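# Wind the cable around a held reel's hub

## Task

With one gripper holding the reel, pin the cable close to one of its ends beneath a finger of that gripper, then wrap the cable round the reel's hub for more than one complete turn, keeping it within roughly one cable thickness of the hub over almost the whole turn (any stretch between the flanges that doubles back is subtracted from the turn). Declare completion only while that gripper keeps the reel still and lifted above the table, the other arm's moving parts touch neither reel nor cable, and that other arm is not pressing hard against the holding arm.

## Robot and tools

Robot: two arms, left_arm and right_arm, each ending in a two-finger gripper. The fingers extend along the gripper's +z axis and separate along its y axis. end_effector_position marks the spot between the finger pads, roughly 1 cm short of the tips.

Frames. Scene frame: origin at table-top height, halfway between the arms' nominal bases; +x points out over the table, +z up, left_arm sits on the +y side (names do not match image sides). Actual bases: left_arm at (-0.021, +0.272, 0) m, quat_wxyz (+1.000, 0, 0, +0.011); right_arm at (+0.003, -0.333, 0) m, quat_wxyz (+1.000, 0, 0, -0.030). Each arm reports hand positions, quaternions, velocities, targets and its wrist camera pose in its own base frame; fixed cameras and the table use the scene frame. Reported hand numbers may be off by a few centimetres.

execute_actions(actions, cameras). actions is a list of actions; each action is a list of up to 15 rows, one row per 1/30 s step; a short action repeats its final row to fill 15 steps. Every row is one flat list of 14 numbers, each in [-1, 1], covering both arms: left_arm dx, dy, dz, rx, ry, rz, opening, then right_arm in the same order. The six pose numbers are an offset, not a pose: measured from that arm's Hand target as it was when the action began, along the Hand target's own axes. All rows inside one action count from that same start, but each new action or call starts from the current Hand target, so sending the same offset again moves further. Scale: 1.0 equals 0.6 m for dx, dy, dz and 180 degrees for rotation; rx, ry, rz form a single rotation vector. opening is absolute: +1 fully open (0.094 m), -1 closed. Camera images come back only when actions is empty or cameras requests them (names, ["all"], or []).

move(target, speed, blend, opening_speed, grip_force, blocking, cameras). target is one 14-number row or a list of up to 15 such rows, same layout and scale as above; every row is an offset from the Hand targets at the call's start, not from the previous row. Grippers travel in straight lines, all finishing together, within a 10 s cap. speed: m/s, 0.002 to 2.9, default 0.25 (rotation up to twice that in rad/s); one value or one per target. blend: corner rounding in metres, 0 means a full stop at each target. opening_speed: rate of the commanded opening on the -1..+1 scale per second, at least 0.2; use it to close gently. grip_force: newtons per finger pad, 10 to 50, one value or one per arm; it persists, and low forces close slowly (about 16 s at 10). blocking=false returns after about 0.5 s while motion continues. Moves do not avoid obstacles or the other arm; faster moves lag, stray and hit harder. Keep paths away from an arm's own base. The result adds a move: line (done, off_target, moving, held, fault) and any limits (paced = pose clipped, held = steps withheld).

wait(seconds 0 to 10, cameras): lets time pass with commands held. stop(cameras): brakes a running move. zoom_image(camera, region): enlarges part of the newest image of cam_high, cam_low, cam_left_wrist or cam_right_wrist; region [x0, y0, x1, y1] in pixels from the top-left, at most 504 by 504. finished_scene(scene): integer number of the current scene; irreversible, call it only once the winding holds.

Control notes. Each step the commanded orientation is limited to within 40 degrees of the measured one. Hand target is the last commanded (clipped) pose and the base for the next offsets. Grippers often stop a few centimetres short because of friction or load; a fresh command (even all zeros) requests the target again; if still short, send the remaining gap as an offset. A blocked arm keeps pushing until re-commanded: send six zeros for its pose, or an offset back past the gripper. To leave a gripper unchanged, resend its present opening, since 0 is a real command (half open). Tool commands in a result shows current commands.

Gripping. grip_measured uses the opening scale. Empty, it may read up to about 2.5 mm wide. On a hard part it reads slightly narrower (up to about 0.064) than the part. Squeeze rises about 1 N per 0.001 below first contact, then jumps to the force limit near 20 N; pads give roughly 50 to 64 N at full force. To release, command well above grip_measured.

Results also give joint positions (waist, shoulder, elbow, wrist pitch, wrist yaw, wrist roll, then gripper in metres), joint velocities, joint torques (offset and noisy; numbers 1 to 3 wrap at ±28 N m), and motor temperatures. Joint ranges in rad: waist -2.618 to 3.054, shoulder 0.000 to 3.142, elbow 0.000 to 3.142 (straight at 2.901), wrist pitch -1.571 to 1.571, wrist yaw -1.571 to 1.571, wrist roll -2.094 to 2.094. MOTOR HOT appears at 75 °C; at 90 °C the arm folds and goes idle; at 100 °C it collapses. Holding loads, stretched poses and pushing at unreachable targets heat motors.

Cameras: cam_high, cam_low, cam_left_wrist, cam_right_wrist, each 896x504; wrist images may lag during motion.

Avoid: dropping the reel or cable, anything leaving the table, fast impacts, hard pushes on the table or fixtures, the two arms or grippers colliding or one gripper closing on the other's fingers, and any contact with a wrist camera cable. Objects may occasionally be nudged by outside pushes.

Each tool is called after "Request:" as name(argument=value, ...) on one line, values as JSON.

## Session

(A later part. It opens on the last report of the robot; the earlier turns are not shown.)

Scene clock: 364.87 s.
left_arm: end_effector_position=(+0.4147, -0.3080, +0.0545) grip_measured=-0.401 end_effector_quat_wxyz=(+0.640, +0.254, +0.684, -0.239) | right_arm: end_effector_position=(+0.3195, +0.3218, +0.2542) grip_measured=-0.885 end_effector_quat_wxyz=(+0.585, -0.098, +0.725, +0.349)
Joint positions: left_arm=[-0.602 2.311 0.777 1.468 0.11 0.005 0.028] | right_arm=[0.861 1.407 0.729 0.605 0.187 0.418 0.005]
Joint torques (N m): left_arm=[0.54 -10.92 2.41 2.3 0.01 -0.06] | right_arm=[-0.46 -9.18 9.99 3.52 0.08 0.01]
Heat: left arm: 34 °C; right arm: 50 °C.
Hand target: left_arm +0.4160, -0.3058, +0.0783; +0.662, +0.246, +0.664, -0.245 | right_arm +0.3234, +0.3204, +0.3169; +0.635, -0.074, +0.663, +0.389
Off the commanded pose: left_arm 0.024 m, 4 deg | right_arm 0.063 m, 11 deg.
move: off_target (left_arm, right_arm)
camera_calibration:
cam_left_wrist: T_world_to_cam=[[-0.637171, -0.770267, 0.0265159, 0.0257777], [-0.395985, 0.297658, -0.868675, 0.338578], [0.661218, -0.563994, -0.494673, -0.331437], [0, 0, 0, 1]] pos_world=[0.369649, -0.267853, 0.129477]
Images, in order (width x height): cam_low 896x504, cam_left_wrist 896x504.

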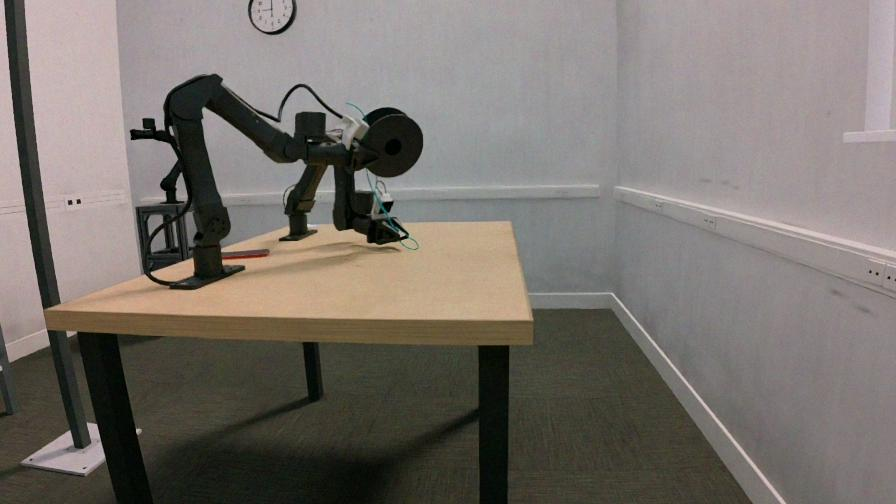

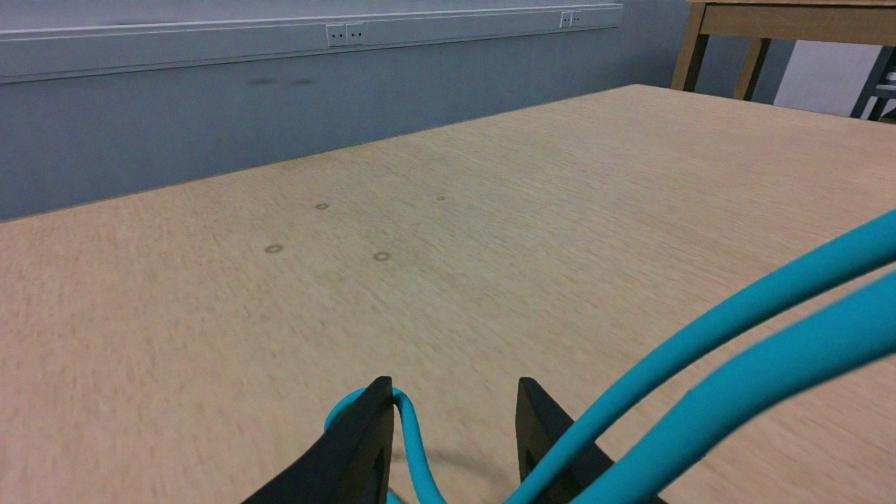

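Request:
move(target=[[0,0,0.02,0,0,0,-0.86,0,0,0,0,0,0,-1],[0,0,0.02,0,0,0,-0.86,-0.1,0.06,0.02,0,0,0,-1]], speed=0.08, opening_speed=1, cameras=["cam_left_wrist","cam_low","cam_high"])

Request:
zoom_image(camera="cam_low", region=[335, 90, 425, 250])

Scene clock: 369.40 s.
left_arm: end_effector_position=(+0.4193, -0.3112, +0.0601) grip_measured=-0.859 end_effector_quat_wxyz=(+0.646, +0.252, +0.679, -0.241) | right_arm: end_effector_position=(+0.3258, +0.3308, +0.3267) grip_measured=-0.885 end_effector_quat_wxyz=(+0.592, -0.093, +0.720, +0.351)
Joint positions: left_arm=[-0.602 2.311 0.8 1.462 0.11 0.004 0.007] | right_arm=[0.871 1.368 0.98 0.334 0.207 0.418 0.005]
Joint torques (N m): left_arm=[0.18 -10.13 4.68 2.01 -0.02 -0.01] | right_arm=[0.44 -9.17 10.77 3.31 0.1 0]
Heat: left arm: 34 °C; right arm: 50 °C.
Hand target: left_arm +0.4251, -0.3136, +0.0783; +0.662, +0.245, +0.664, -0.246 | right_arm +0.3223, +0.3287, +0.3875; +0.635, -0.074, +0.663, +0.389
Off the commanded pose: left_arm 0.019 m, 3 deg | right_arm 0.061 m, 10 deg.
move: off_target (left_arm, right_arm)
camera_calibration:
cam_left_wrist: T_world_to_cam=[[-0.637531, -0.770004, 0.0254485, 0.0264502], [-0.384654, 0.289509, -0.876485, 0.339334], [0.667529, -0.568575, -0.480756, -0.338366], [0, 0, 0, 1]] pos_world=[0.373258, -0.27026, 0.134077]
Images, in order (width x height): cam_high 896x504, cam_low 896x504, cam_left_wrist 896x504.

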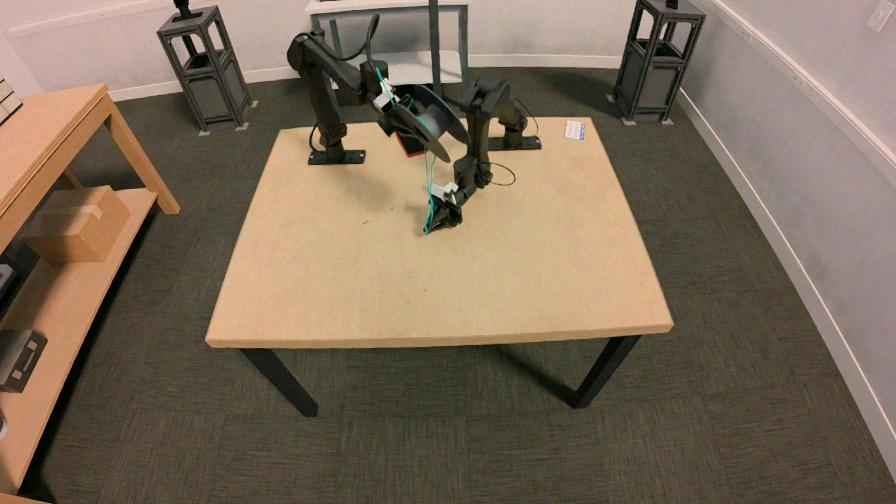

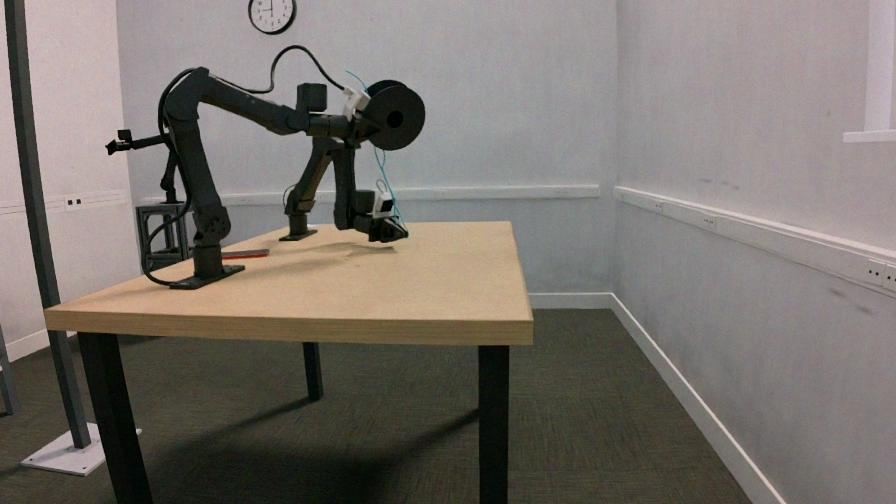

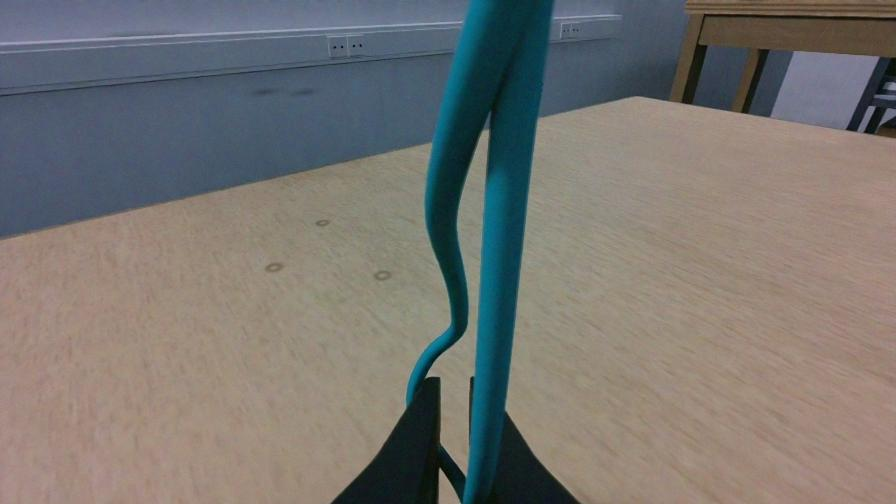

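Scaled by 3.150 from the camera's 896x504 image, which has a finer 1280x720 frame.

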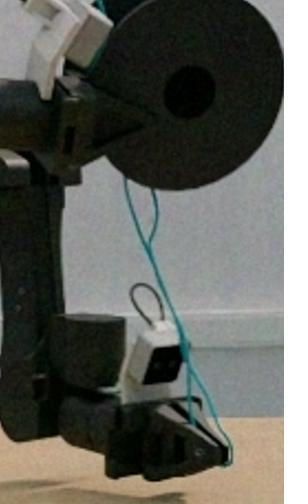

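Request:
move(target=[[0,0,0,0,0,0,-0.86,-0.13,0.08,0.02,0,0,0,-1]], speed=0.08, cameras=["cam_left_wrist","cam_low","cam_high"])

Request:
zoom_image(camera="cam_low", region=[325, 50, 435, 250])

Scene clock: 372.20 s.
left_arm: end_effector_position=(+0.4212, -0.3125, +0.0695) grip_measured=-0.859 end_effector_quat_wxyz=(+0.658, +0.249, +0.667, -0.244) | right_arm: end_effector_position=(+0.3185, +0.3366, +0.4189) grip_measured=-0.885 end_effector_quat_wxyz=(+0.592, -0.097, +0.722, +0.345)
Joint positions: left_arm=[-0.602 2.31 0.808 1.487 0.11 0.004 0.007] | right_arm=[0.904 1.383 1.368 -0.048 0.242 0.41 0.005]
Joint torques (N m): left_arm=[0.16 -9.87 4.26 1.83 -0.01 -0.04] | right_arm=[0.51 -6.48 11.59 3.58 0.08 0.06]
Heat: left arm: 34 °C; right arm: 50 °C.
Hand target: left_arm +0.4252, -0.3136, +0.0784; +0.662, +0.245, +0.664, -0.246 | right_arm +0.3173, +0.3381, +0.4792; +0.635, -0.075, +0.663, +0.390
Off the commanded pose: left_arm 0.010 m, 1 deg | right_arm 0.060 m, 10 deg.
move: off_target (right_arm)
camera_calibration:
cam_left_wrist: T_world_to_cam=[[-0.638171, -0.769569, 0.0223947, 0.0270042], [-0.359631, 0.272255, -0.892492, 0.333904], [0.680737, -0.577616, -0.450506, -0.346335], [0, 0, 0, 1]] pos_world=[0.373078, -0.270174, 0.141376]
Images, in order (width x height): cam_high 896x504, cam_low 896x504, cam_left_wrist 896x504.

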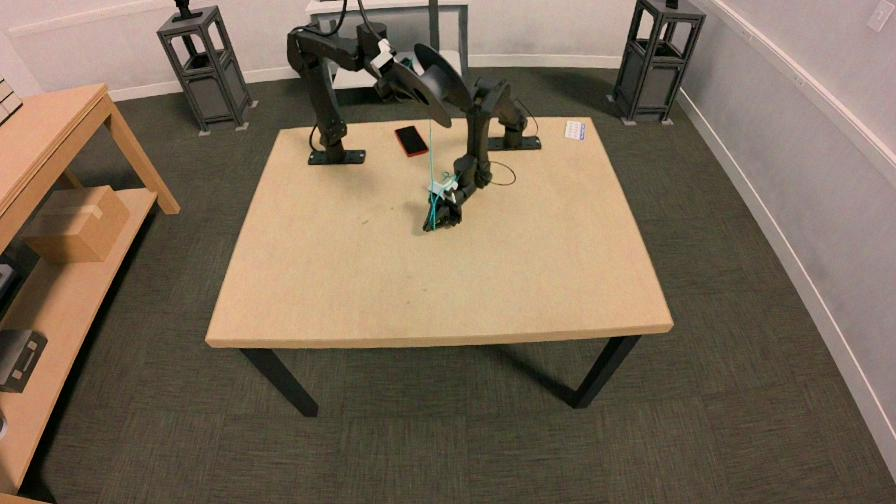

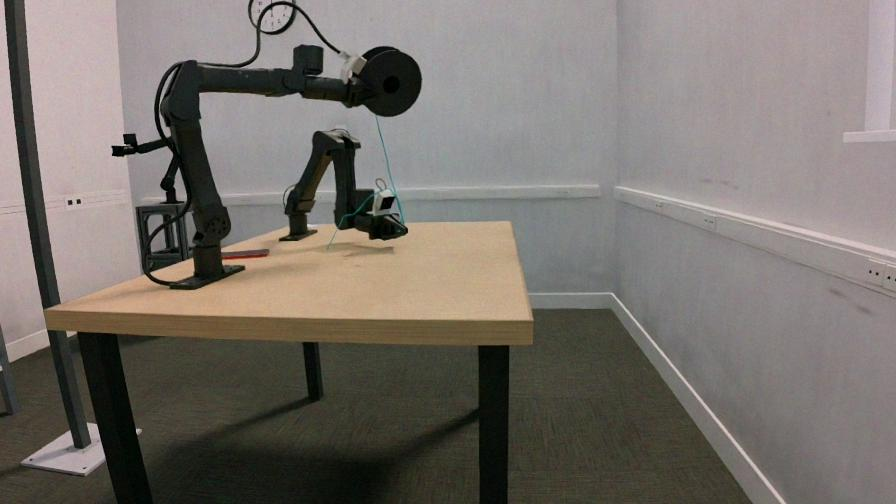

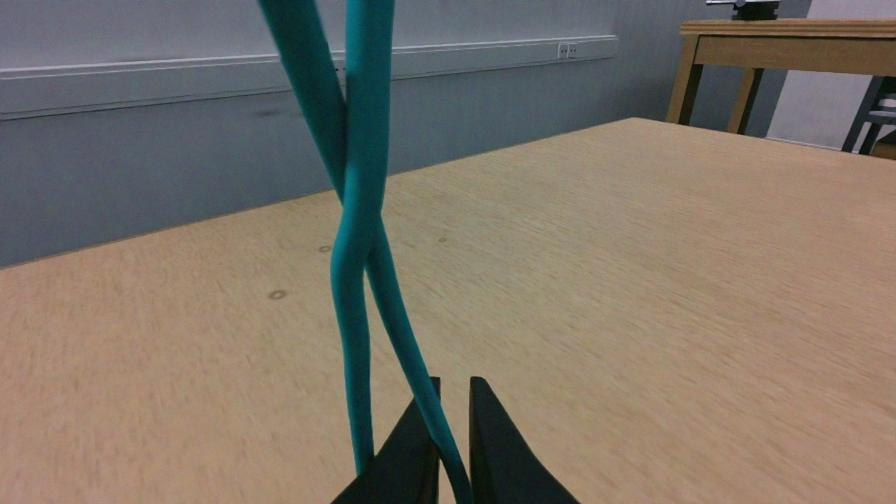

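Scaled by 2.520 from the camera's 896x504 image, which has a finer 1280x720 frame.

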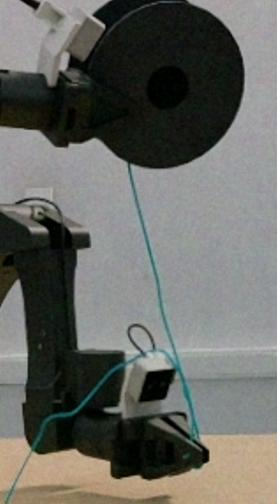

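Request:
move(target=[[0,0,0,0,0,0,-0.86,-0.15,0.09,0.02,0,0,0,-1],[0,0,0,0,0,0,-1,-0.15,0.09,0.02,0,0,0,-1]], speed=0.08, opening_speed=0.5, cameras=["all"])

Request:
zoom_image(camera="cam_low", region=[305, 0, 435, 250])

Scene clock: 375.97 s.
left_arm: end_effector_position=(+0.4225, -0.3137, +0.0713) grip_measured=-0.997 end_effector_quat_wxyz=(+0.655, +0.251, +0.670, -0.244) | right_arm: end_effector_position=(+0.3155, +0.3523, +0.5477) grip_measured=-0.885 end_effector_quat_wxyz=(+0.609, -0.094, +0.702, +0.358)
Joint positions: left_arm=[-0.602 2.296 0.813 1.459 0.112 0.004 0] | right_arm=[0.944 1.635 2.114 -0.481 0.279 0.4 0.005]
Joint torques (N m): left_arm=[0.13 -8.84 3.97 2 -0.01 -0.04] | right_arm=[0.2 -7.65 7.62 3.2 0.05 0.1]
Heat: left arm: 34 °C; right arm: 50 °C.
Hand target: left_arm +0.4252, -0.3137, +0.0785; +0.662, +0.245, +0.664, -0.246 | right_arm +0.3111, +0.3467, +0.5843; +0.635, -0.074, +0.663, +0.390
Off the commanded pose: left_arm 0.008 m, 1 deg | right_arm 0.037 m, 7 deg.
move: off_target (right_arm)
camera_calibration:
cam_left_wrist: T_world_to_cam=[[-0.639152, -0.768731, 0.0232081, 0.0274866], [-0.365666, 0.277204, -0.888508, 0.340169], [0.67659, -0.576378, -0.458274, -0.344399], [0, 0, 0, 1]] pos_world=[0.374973, -0.271671, 0.143776]
cam_right_wrist: T_world_to_cam=[[0.569296, -0.716599, -0.402973, 0.297376], [-0.541631, 0.041833, -0.839575, 0.653304], [0.618497, 0.696229, -0.364317, -0.147508], [0, 0, 0, 1]] pos_world=[0.275787, 0.288469, 0.614592]

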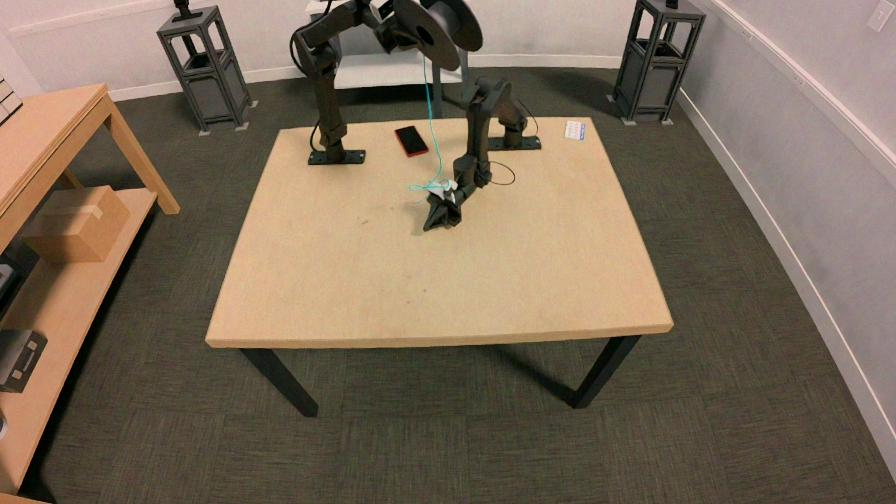

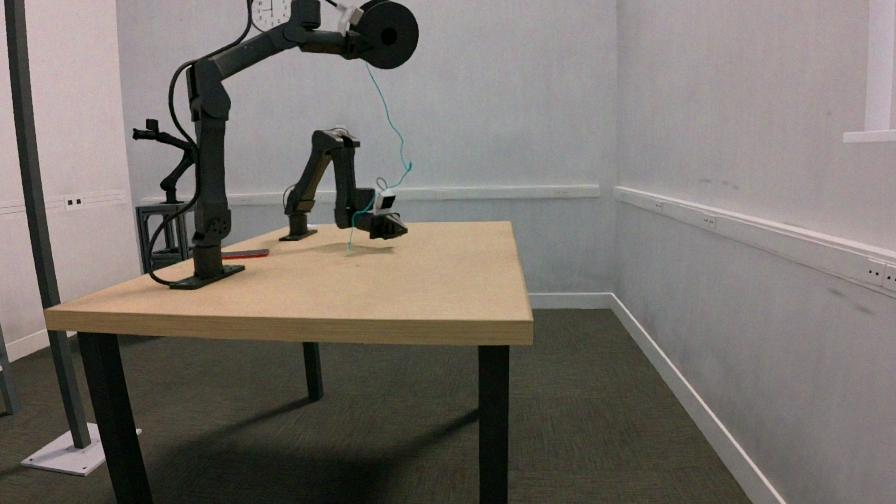

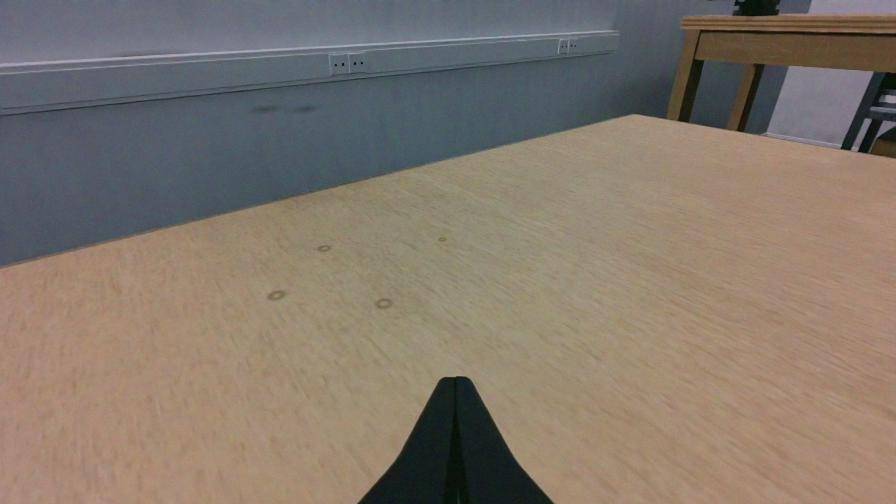

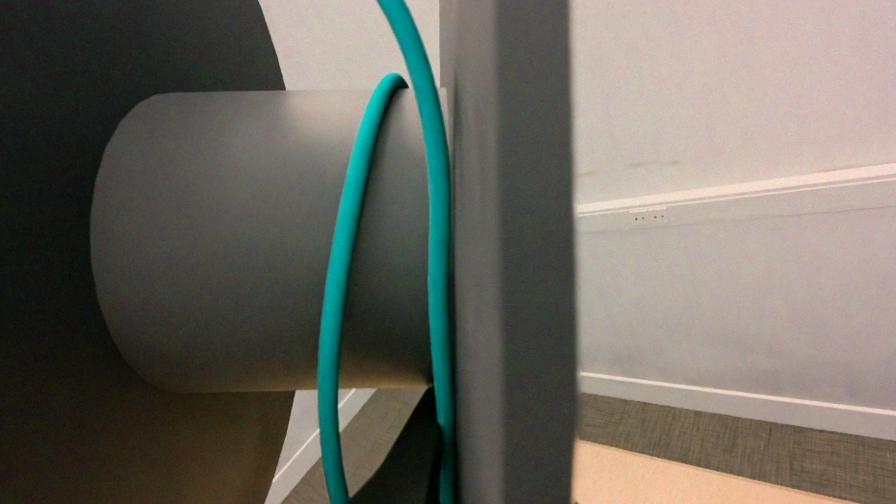

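Scaled by 2.016 from the camera's 896x504 image, which has a finer 1280x720 frame.

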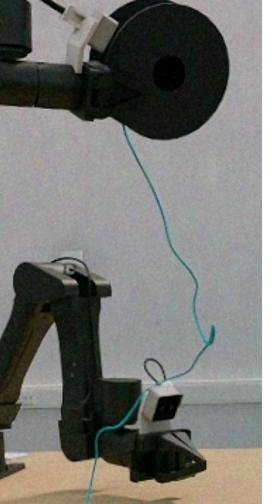

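Request:
move(target=[0,-0.05,-0.33,0,0,0,-0.4,0,0,0,0,0,0,-1], speed=0.12, cameras=["cam_left_wrist","cam_low","cam_high"])

Request:
zoom_image(camera="cam_low", region=[305, 0, 435, 250])

Scene clock: 378.70 s.
left_arm: end_effector_position=(+0.2554, -0.2067, +0.0566) grip_measured=-0.401 end_effector_quat_wxyz=(+0.563, +0.276, +0.747, -0.221) | right_arm: end_effector_position=(+0.3155, +0.3523, +0.5477) grip_measured=-0.885 end_effector_quat_wxyz=(+0.609, -0.094, +0.702, +0.358)
Joint positions: left_arm=[-0.634 1.797 0.019 1.506 0.09 0.005 0.028] | right_arm=[0.944 1.635 2.114 -0.481 0.279 0.4 0.005]
Joint torques (N m): left_arm=[-0.17 -4.88 1.54 2.58 0.01 0.07] | right_arm=[0.23 -7.69 7.62 3.18 0.04 0.11]
Heat: left arm: 34 °C; right arm: 50 °C.
Hand target: left_arm +0.2553, -0.2075, +0.0789; +0.662, +0.245, +0.664, -0.246 | right_arm +0.3111, +0.3467, +0.5843; +0.635, -0.074, +0.663, +0.390
Off the commanded pose: left_arm 0.022 m, 15 deg | right_arm 0.037 m, 7 deg.
joint sent to its limit (left arm) — joint 3 (elbow), lower limit, where the elbow is as bent as it goes; joint 4 (wrist pitch), upper limit. The joint targets are off in orientation, not in position.
move: off_target (left_arm, right_arm)
camera_calibration:
cam_left_wrist: T_world_to_cam=[[-0.640876, -0.766708, 0.0379077, 0.00333269], [-0.526308, 0.402909, -0.748776, 0.295413], [0.558819, -0.499823, -0.661739, -0.119034], [0, 0, 0, 1]] pos_world=[0.224133, -0.175965, 0.142302]
Images, in order (width x height): cam_high 896x504, cam_low 896x504, cam_left_wrist 896x504.

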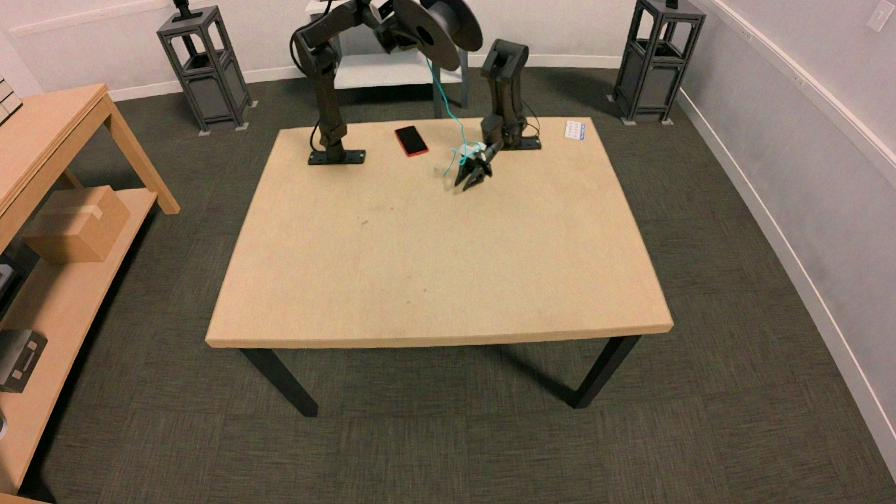

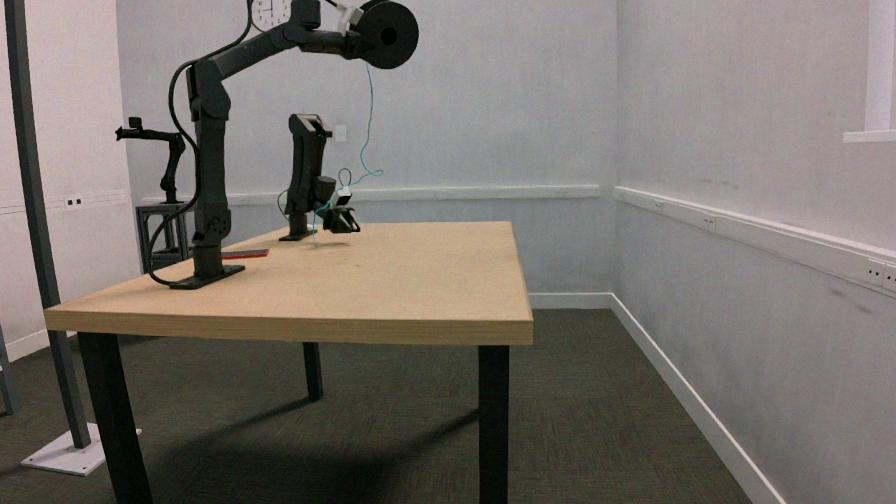

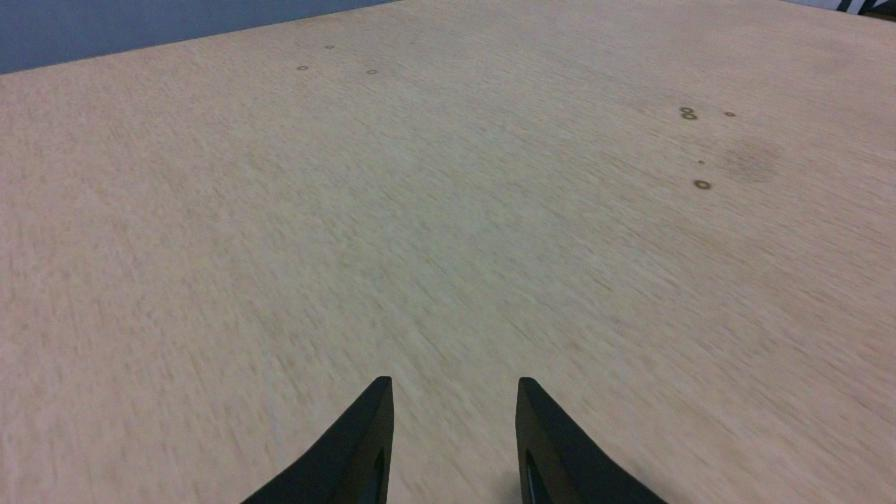

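Scaled by 2.016 from the camera's 896x504 image, which has a finer 1280x720 frame.

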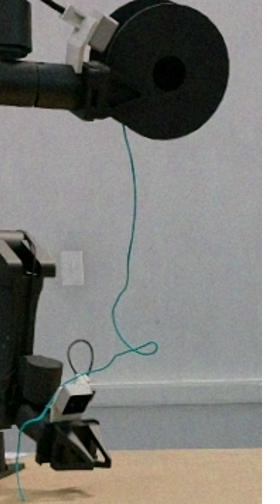

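Request:
move(target=[-0.05,0.3,-0.05,0,0,0,-0.4,0,0,0,0,0,0,-1], speed=0.2, cameras=["cam_left_wrist","cam_low","cam_high"])

Request:
zoom_image(camera="cam_high", region=[400, 20, 540, 200])

Scene clock: 381.17 s.
left_arm: end_effector_position=(+0.3462, -0.0526, +0.0960) grip_measured=-0.401 end_effector_quat_wxyz=(+0.630, +0.234, +0.695, -0.256) | right_arm: end_effector_position=(+0.3155, +0.3523, +0.5477) grip_measured=-0.885 end_effector_quat_wxyz=(+0.609, -0.094, +0.702, +0.358)
Joint positions: left_arm=[0.294 1.909 0.267 1.505 1.001 0.054 0.028] | right_arm=[0.944 1.635 2.114 -0.481 0.279 0.4 0.005]
Joint torques (N m): left_arm=[0.36 -4.25 3.43 2.34 0.15 -0.04] | right_arm=[0.18 -7.66 7.61 3.19 0.06 0.12]
Heat: left arm: 35 °C; right arm: 50 °C.
Hand target: left_arm +0.3499, -0.0513, +0.1088; +0.662, +0.245, +0.664, -0.245 | right_arm +0.3111, +0.3467, +0.5843; +0.635, -0.074, +0.663, +0.390
Off the commanded pose: left_arm 0.013 m, 5 deg | right_arm 0.037 m, 7 deg.
joint sent to its limit (left arm) — joint 4 (wrist pitch), upper limit. The joint targets still meet the commanded pose.
move: off_target (left_arm, right_arm)
camera_calibration:
cam_left_wrist: T_world_to_cam=[[-0.629876, -0.771979, 0.0854697, 0.169428], [-0.436876, 0.261156, -0.860777, 0.282884], [0.642181, -0.579522, -0.501755, -0.115094], [0, 0, 0, 1]] pos_world=[0.304215, -0.00978151, 0.171271]
Images, in order (width x height): cam_high 896x504, cam_low 896x504, cam_left_wrist 896x504.

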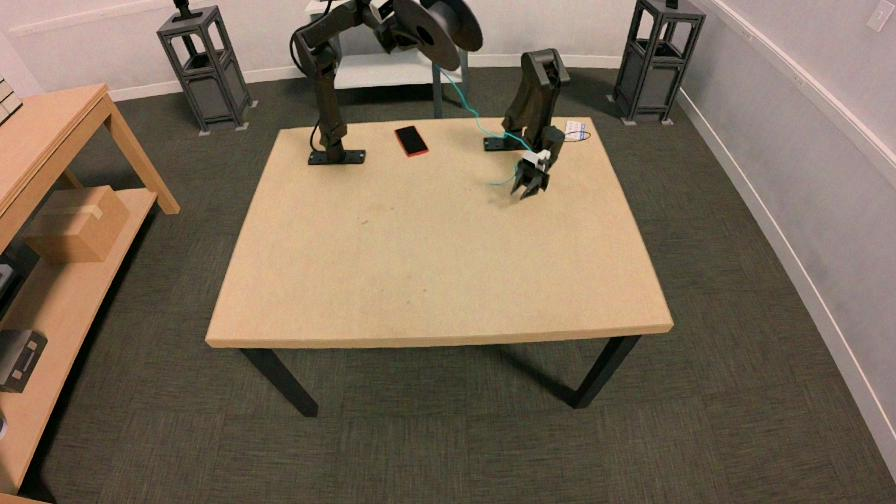

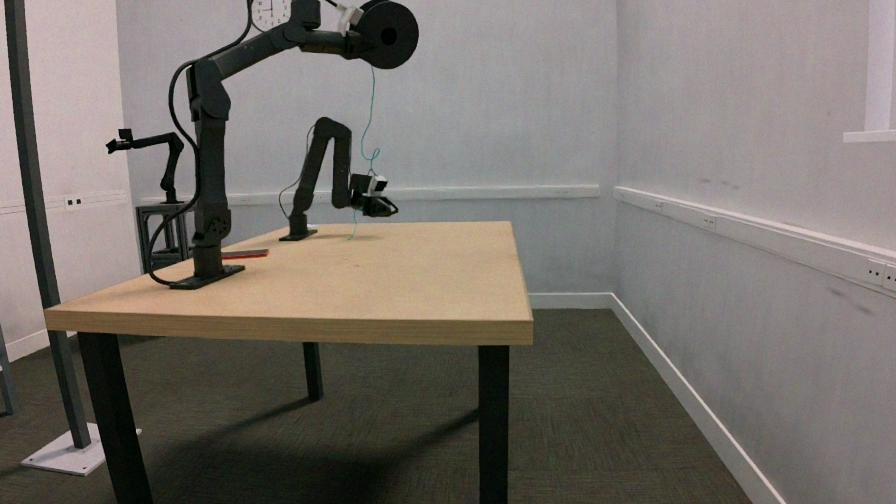

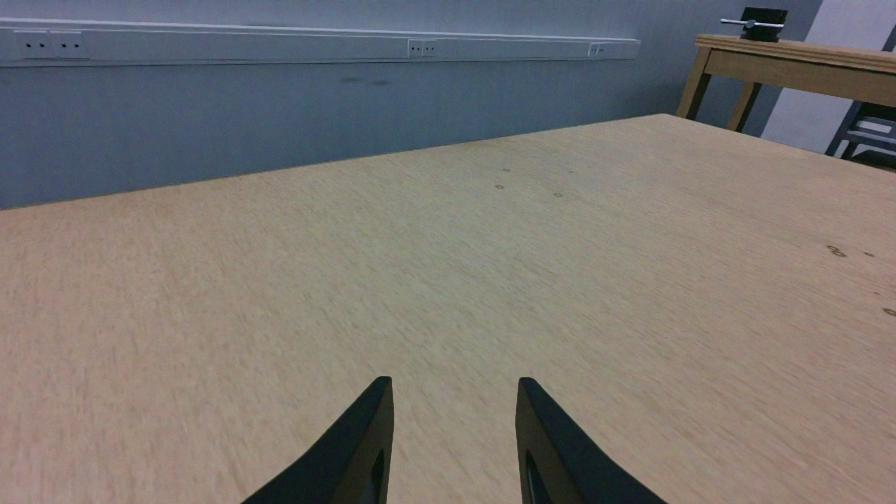

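Scaled by 2.800 from the camera's 896x504 image, which has a finer 1280x720 frame.

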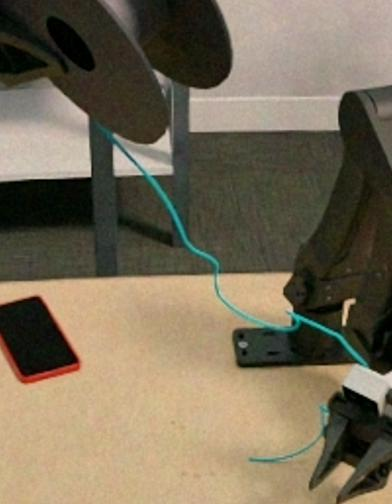

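Request:
move(target=[0,0.22,-0.12,0,0,0,-0.4,0,0,0,0,0,0,-1], speed=0.12, cameras=["cam_low","cam_high"])

Request:
zoom_image(camera="cam_high", region=[420, 20, 600, 200])

Scene clock: 384.03 s.
left_arm: end_effector_position=(+0.3794, +0.0935, +0.1098) grip_measured=-0.401 end_effector_quat_wxyz=(+0.663, +0.245, +0.664, -0.242) | right_arm: end_effector_position=(+0.3155, +0.3523, +0.5477) grip_measured=-0.885 end_effector_quat_wxyz=(+0.609, -0.094, +0.702, +0.358)
Joint positions: left_arm=[0.712 2.108 0.682 1.408 1.415 0.021 0.028] | right_arm=[0.944 1.635 2.114 -0.481 0.279 0.4 0.005]
Joint torques (N m): left_arm=[0.27 -6.38 4.63 1.34 0.1 -0.08] | right_arm=[0.2 -7.66 7.66 3.2 0.05 0.11]
Heat: left arm: 34 °C; right arm: 50 °C.
Hand target: left_arm +0.3811, +0.0958, +0.1089; +0.662, +0.246, +0.664, -0.245 | right_arm +0.3111, +0.3467, +0.5843; +0.635, -0.074, +0.663, +0.390
Off the commanded pose: left_arm 0.003 m, 0 deg | right_arm 0.037 m, 7 deg.
move: off_target (right_arm)
Images, in order (width x height): cam_high 896x504, cam_low 896x504.

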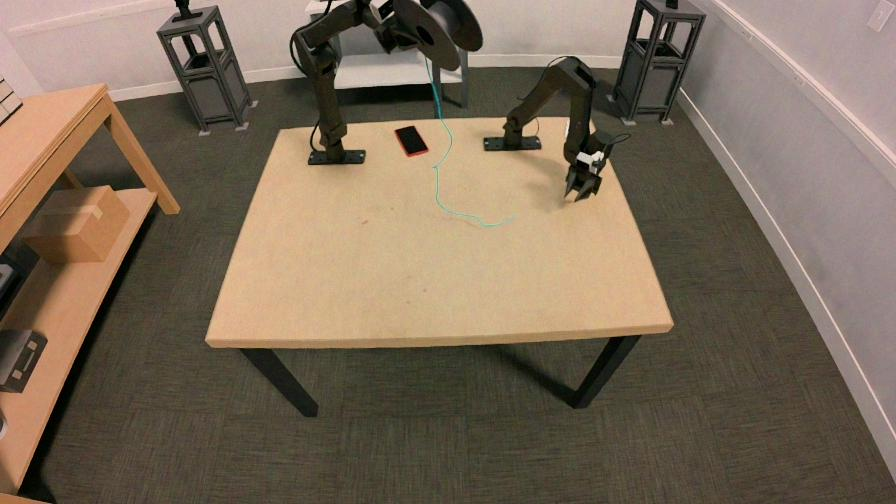

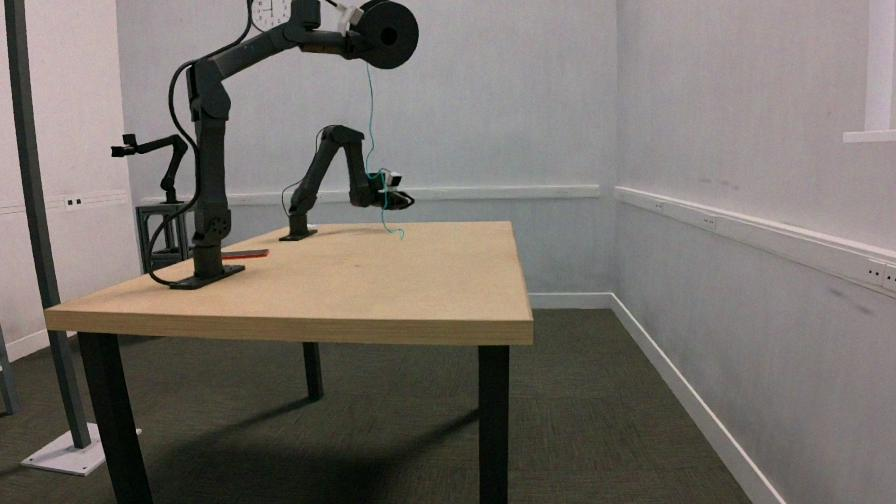

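Scaled by 2.800 from the camera's 896x504 image, which has a finer 1280x720 frame.

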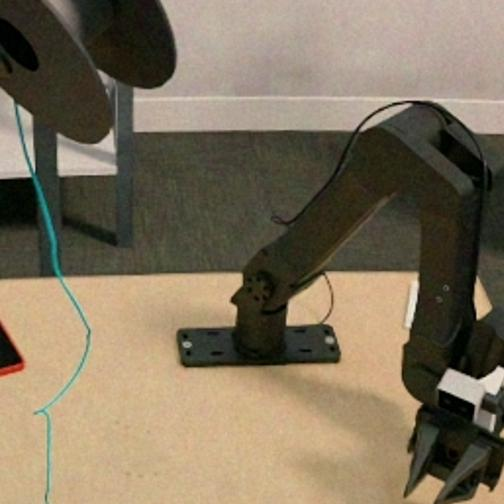

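Request:
move(target=[0.01,-0.195,0.1025,0.197,0.267,0.092,-0.2,0,0,0,0,0,0,-1], speed=0.2, cameras=["cam_left_wrist","cam_high"])

Scene clock: 388.80 s.
left_arm: end_effector_position=(+0.3464, -0.0315, +0.0969) grip_measured=-0.201 end_effector_quat_wxyz=(+0.257, +0.593, +0.732, -0.215) | right_arm: end_effector_position=(+0.3155, +0.3523, +0.5477) grip_measured=-0.885 end_effector_quat_wxyz=(+0.609, -0.094, +0.702, +0.358)
Joint positions: left_arm=[0.24 1.854 1.352 -1.108 0.682 1.615 0.038] | right_arm=[0.944 1.635 2.114 -0.481 0.279 0.4 0.005]
Joint torques (N m): left_arm=[-0.31 -6.64 7.43 0.19 0.46 0.04] | right_arm=[0.23 -7.64 7.64 3.2 0.06 0.11]
Heat: left arm: 33 °C; right arm: 49 °C.
Hand target: left_arm +0.3516, -0.0330, +0.1028; +0.264, +0.595, +0.728, -0.217 | right_arm +0.3111, +0.3467, +0.5843; +0.635, -0.074, +0.663, +0.390
Off the commanded pose: left_arm 0.008 m, 1 deg | right_arm 0.037 m, 7 deg.
move: off_target (right_arm)
camera_calibration:
cam_left_wrist: T_world_to_cam=[[-0.971865, -0.235262, 0.0114116, 0.328359], [-0.231575, 0.945536, -0.228767, 0.167406], [0.0430301, -0.224973, -0.973414, 0.161905], [0, 0, 0, 1]] pos_world=[0.350921, -0.0446138, 0.19215]
Images, in order (width x height): cam_high 896x504, cam_left_wrist 896x504.

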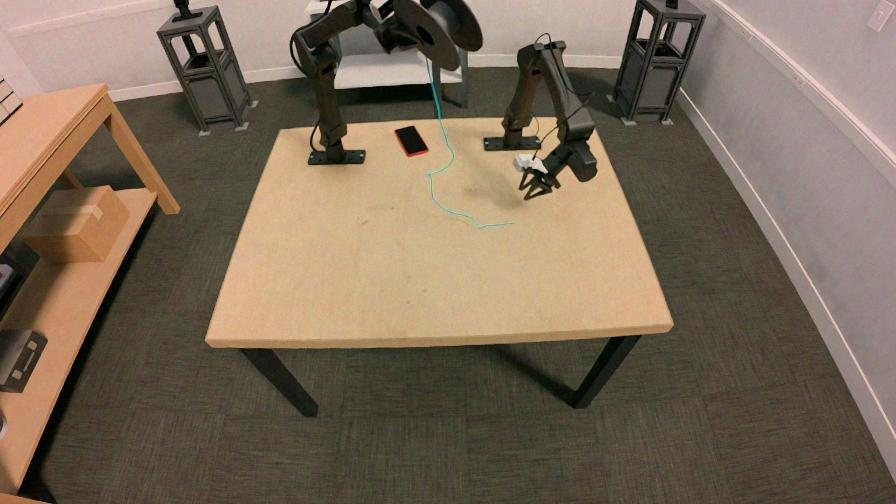

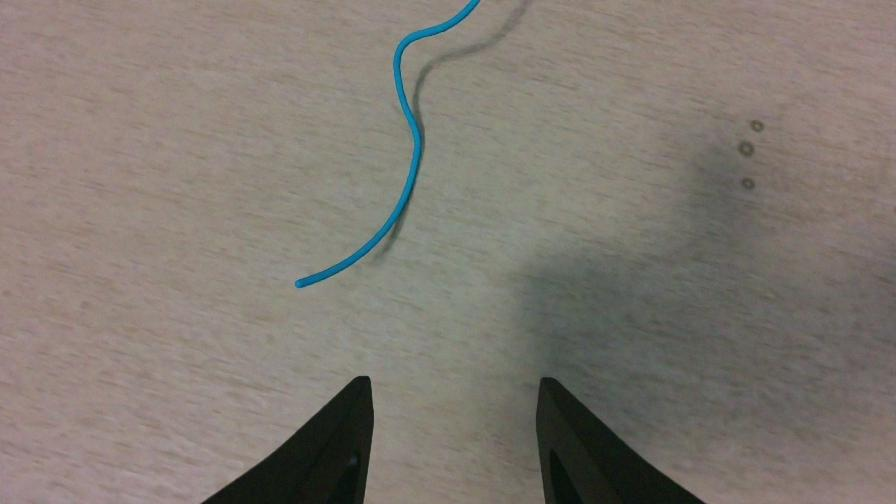

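Request:
move(target=[-0.016,0.033,0.15,0,0,0,-0.4,0,0,0,0,0,0,-1], speed=0.12, cameras=["cam_left_wrist"])

Scene clock: 391.23 s.
left_arm: end_effector_position=(+0.3861, -0.0896, +0.0423) grip_measured=-0.398 end_effector_quat_wxyz=(+0.262, +0.598, +0.728, -0.209) | right_arm: end_effector_position=(+0.3155, +0.3523, +0.5477) grip_measured=-0.885 end_effector_quat_wxyz=(+0.609, -0.094, +0.702, +0.358)
Joint positions: left_arm=[0.057 1.986 1.301 -0.761 0.674 1.387 0.028] | right_arm=[0.944 1.635 2.114 -0.481 0.279 0.4 0.005]
Joint torques (N m): left_arm=[-0.32 -7.88 4.19 0.64 0.48 -0.02] | right_arm=[0.16 -7.64 7.6 3.2 0.06 0.11]
Heat: left arm: 32 °C; right arm: 49 °C.
Hand target: left_arm +0.3838, -0.0930, +0.0399; +0.264, +0.595, +0.728, -0.217 | right_arm +0.3111, +0.3467, +0.5843; +0.635, -0.074, +0.663, +0.390
Off the commanded pose: left_arm 0.005 m, 1 deg | right_arm 0.037 m, 7 deg.
move: off_target (right_arm)
camera_calibration:
cam_left_wrist: T_world_to_cam=[[-0.973115, -0.23014, -0.00909581, 0.355683], [-0.221953, 0.947583, -0.229834, 0.215698], [0.061513, -0.221636, -0.973187, 0.0871805], [0, 0, 0, 1]] pos_world=[0.388633, -0.103212, 0.137653]
Images, in order (width x height): cam_left_wrist 896x504.

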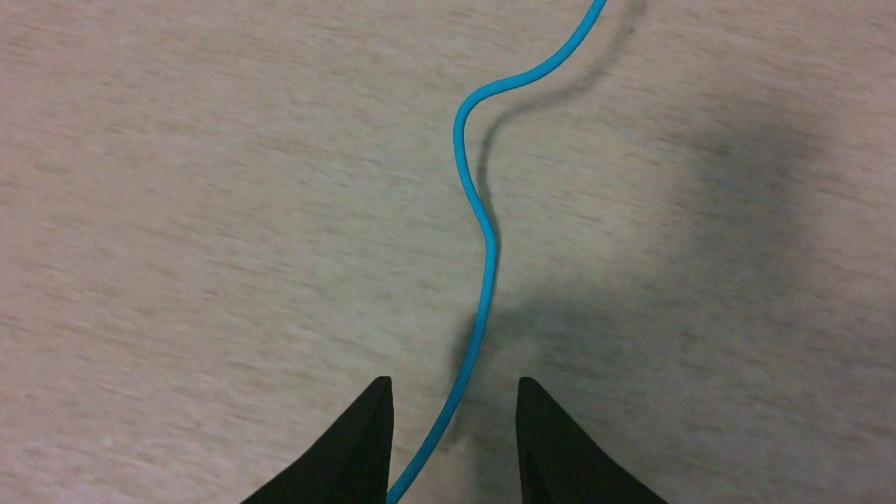

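Request:
move(target=[[0.021,-0.002,0.042,0,0,0,-0.4,0,0,0,0,0,0,-1],[0.021,-0.002,0.042,0,0,0,-1,0,0,0,0,0,0,-1],[-0.06,-0.002,-0.05,0,0,0,-1,0,0,0,0,0,0,-1]], speed=0.07, opening_speed=1, cameras=["cam_left_wrist"])

Scene clock: 395.17 s.
left_arm: end_effector_position=(+0.3778, -0.0969, +0.0660) grip_measured=-0.986 end_effector_quat_wxyz=(+0.243, +0.590, +0.737, -0.224) | right_arm: end_effector_position=(+0.3155, +0.3523, +0.5477) grip_measured=-0.885 end_effector_quat_wxyz=(+0.609, -0.094, +0.702, +0.358)
Joint positions: left_arm=[0.037 1.952 1.36 -0.888 0.67 1.356 0.001] | right_arm=[0.944 1.635 2.114 -0.481 0.279 0.4 0.005]
Joint torques (N m): left_arm=[-0.66 -10.37 7.36 0.38 0.43 -0.06] | right_arm=[0.21 -7.62 7.66 3.19 0.04 0.1]
Heat: left arm: 31 °C; right arm: 49 °C.
Hand target: left_arm +0.3844, -0.1014, +0.0860; +0.264, +0.595, +0.728, -0.217 | right_arm +0.3111, +0.3467, +0.5843; +0.635, -0.074, +0.663, +0.390
Off the commanded pose: left_arm 0.022 m, 3 deg | right_arm 0.037 m, 7 deg.
move: off_target (left_arm, right_arm)
camera_calibration:
cam_left_wrist: T_world_to_cam=[[-0.970951, -0.235263, 0.0436621, 0.34142], [-0.239068, 0.946126, -0.218385, 0.231727], [0.0100681, -0.22248, -0.974885, 0.128582], [0, 0, 0, 1]] pos_world=[0.385606, -0.110313, 0.161051]
Images, in order (width x height): cam_left_wrist 896x504.

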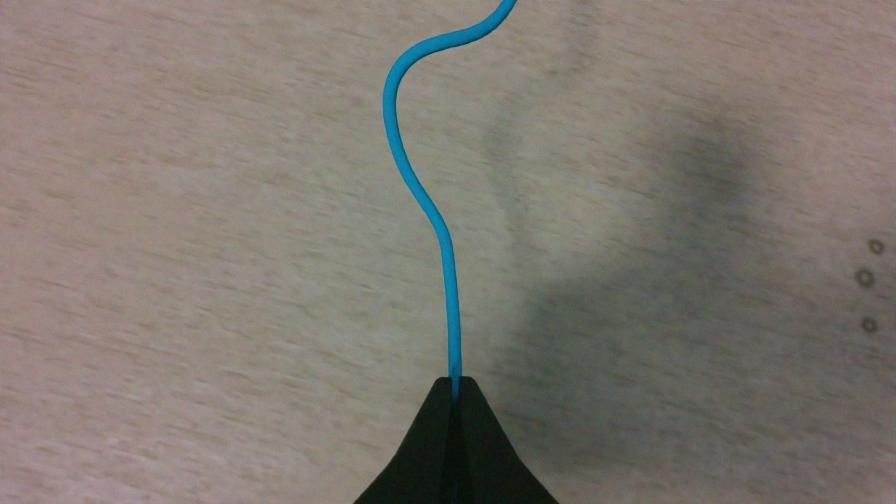

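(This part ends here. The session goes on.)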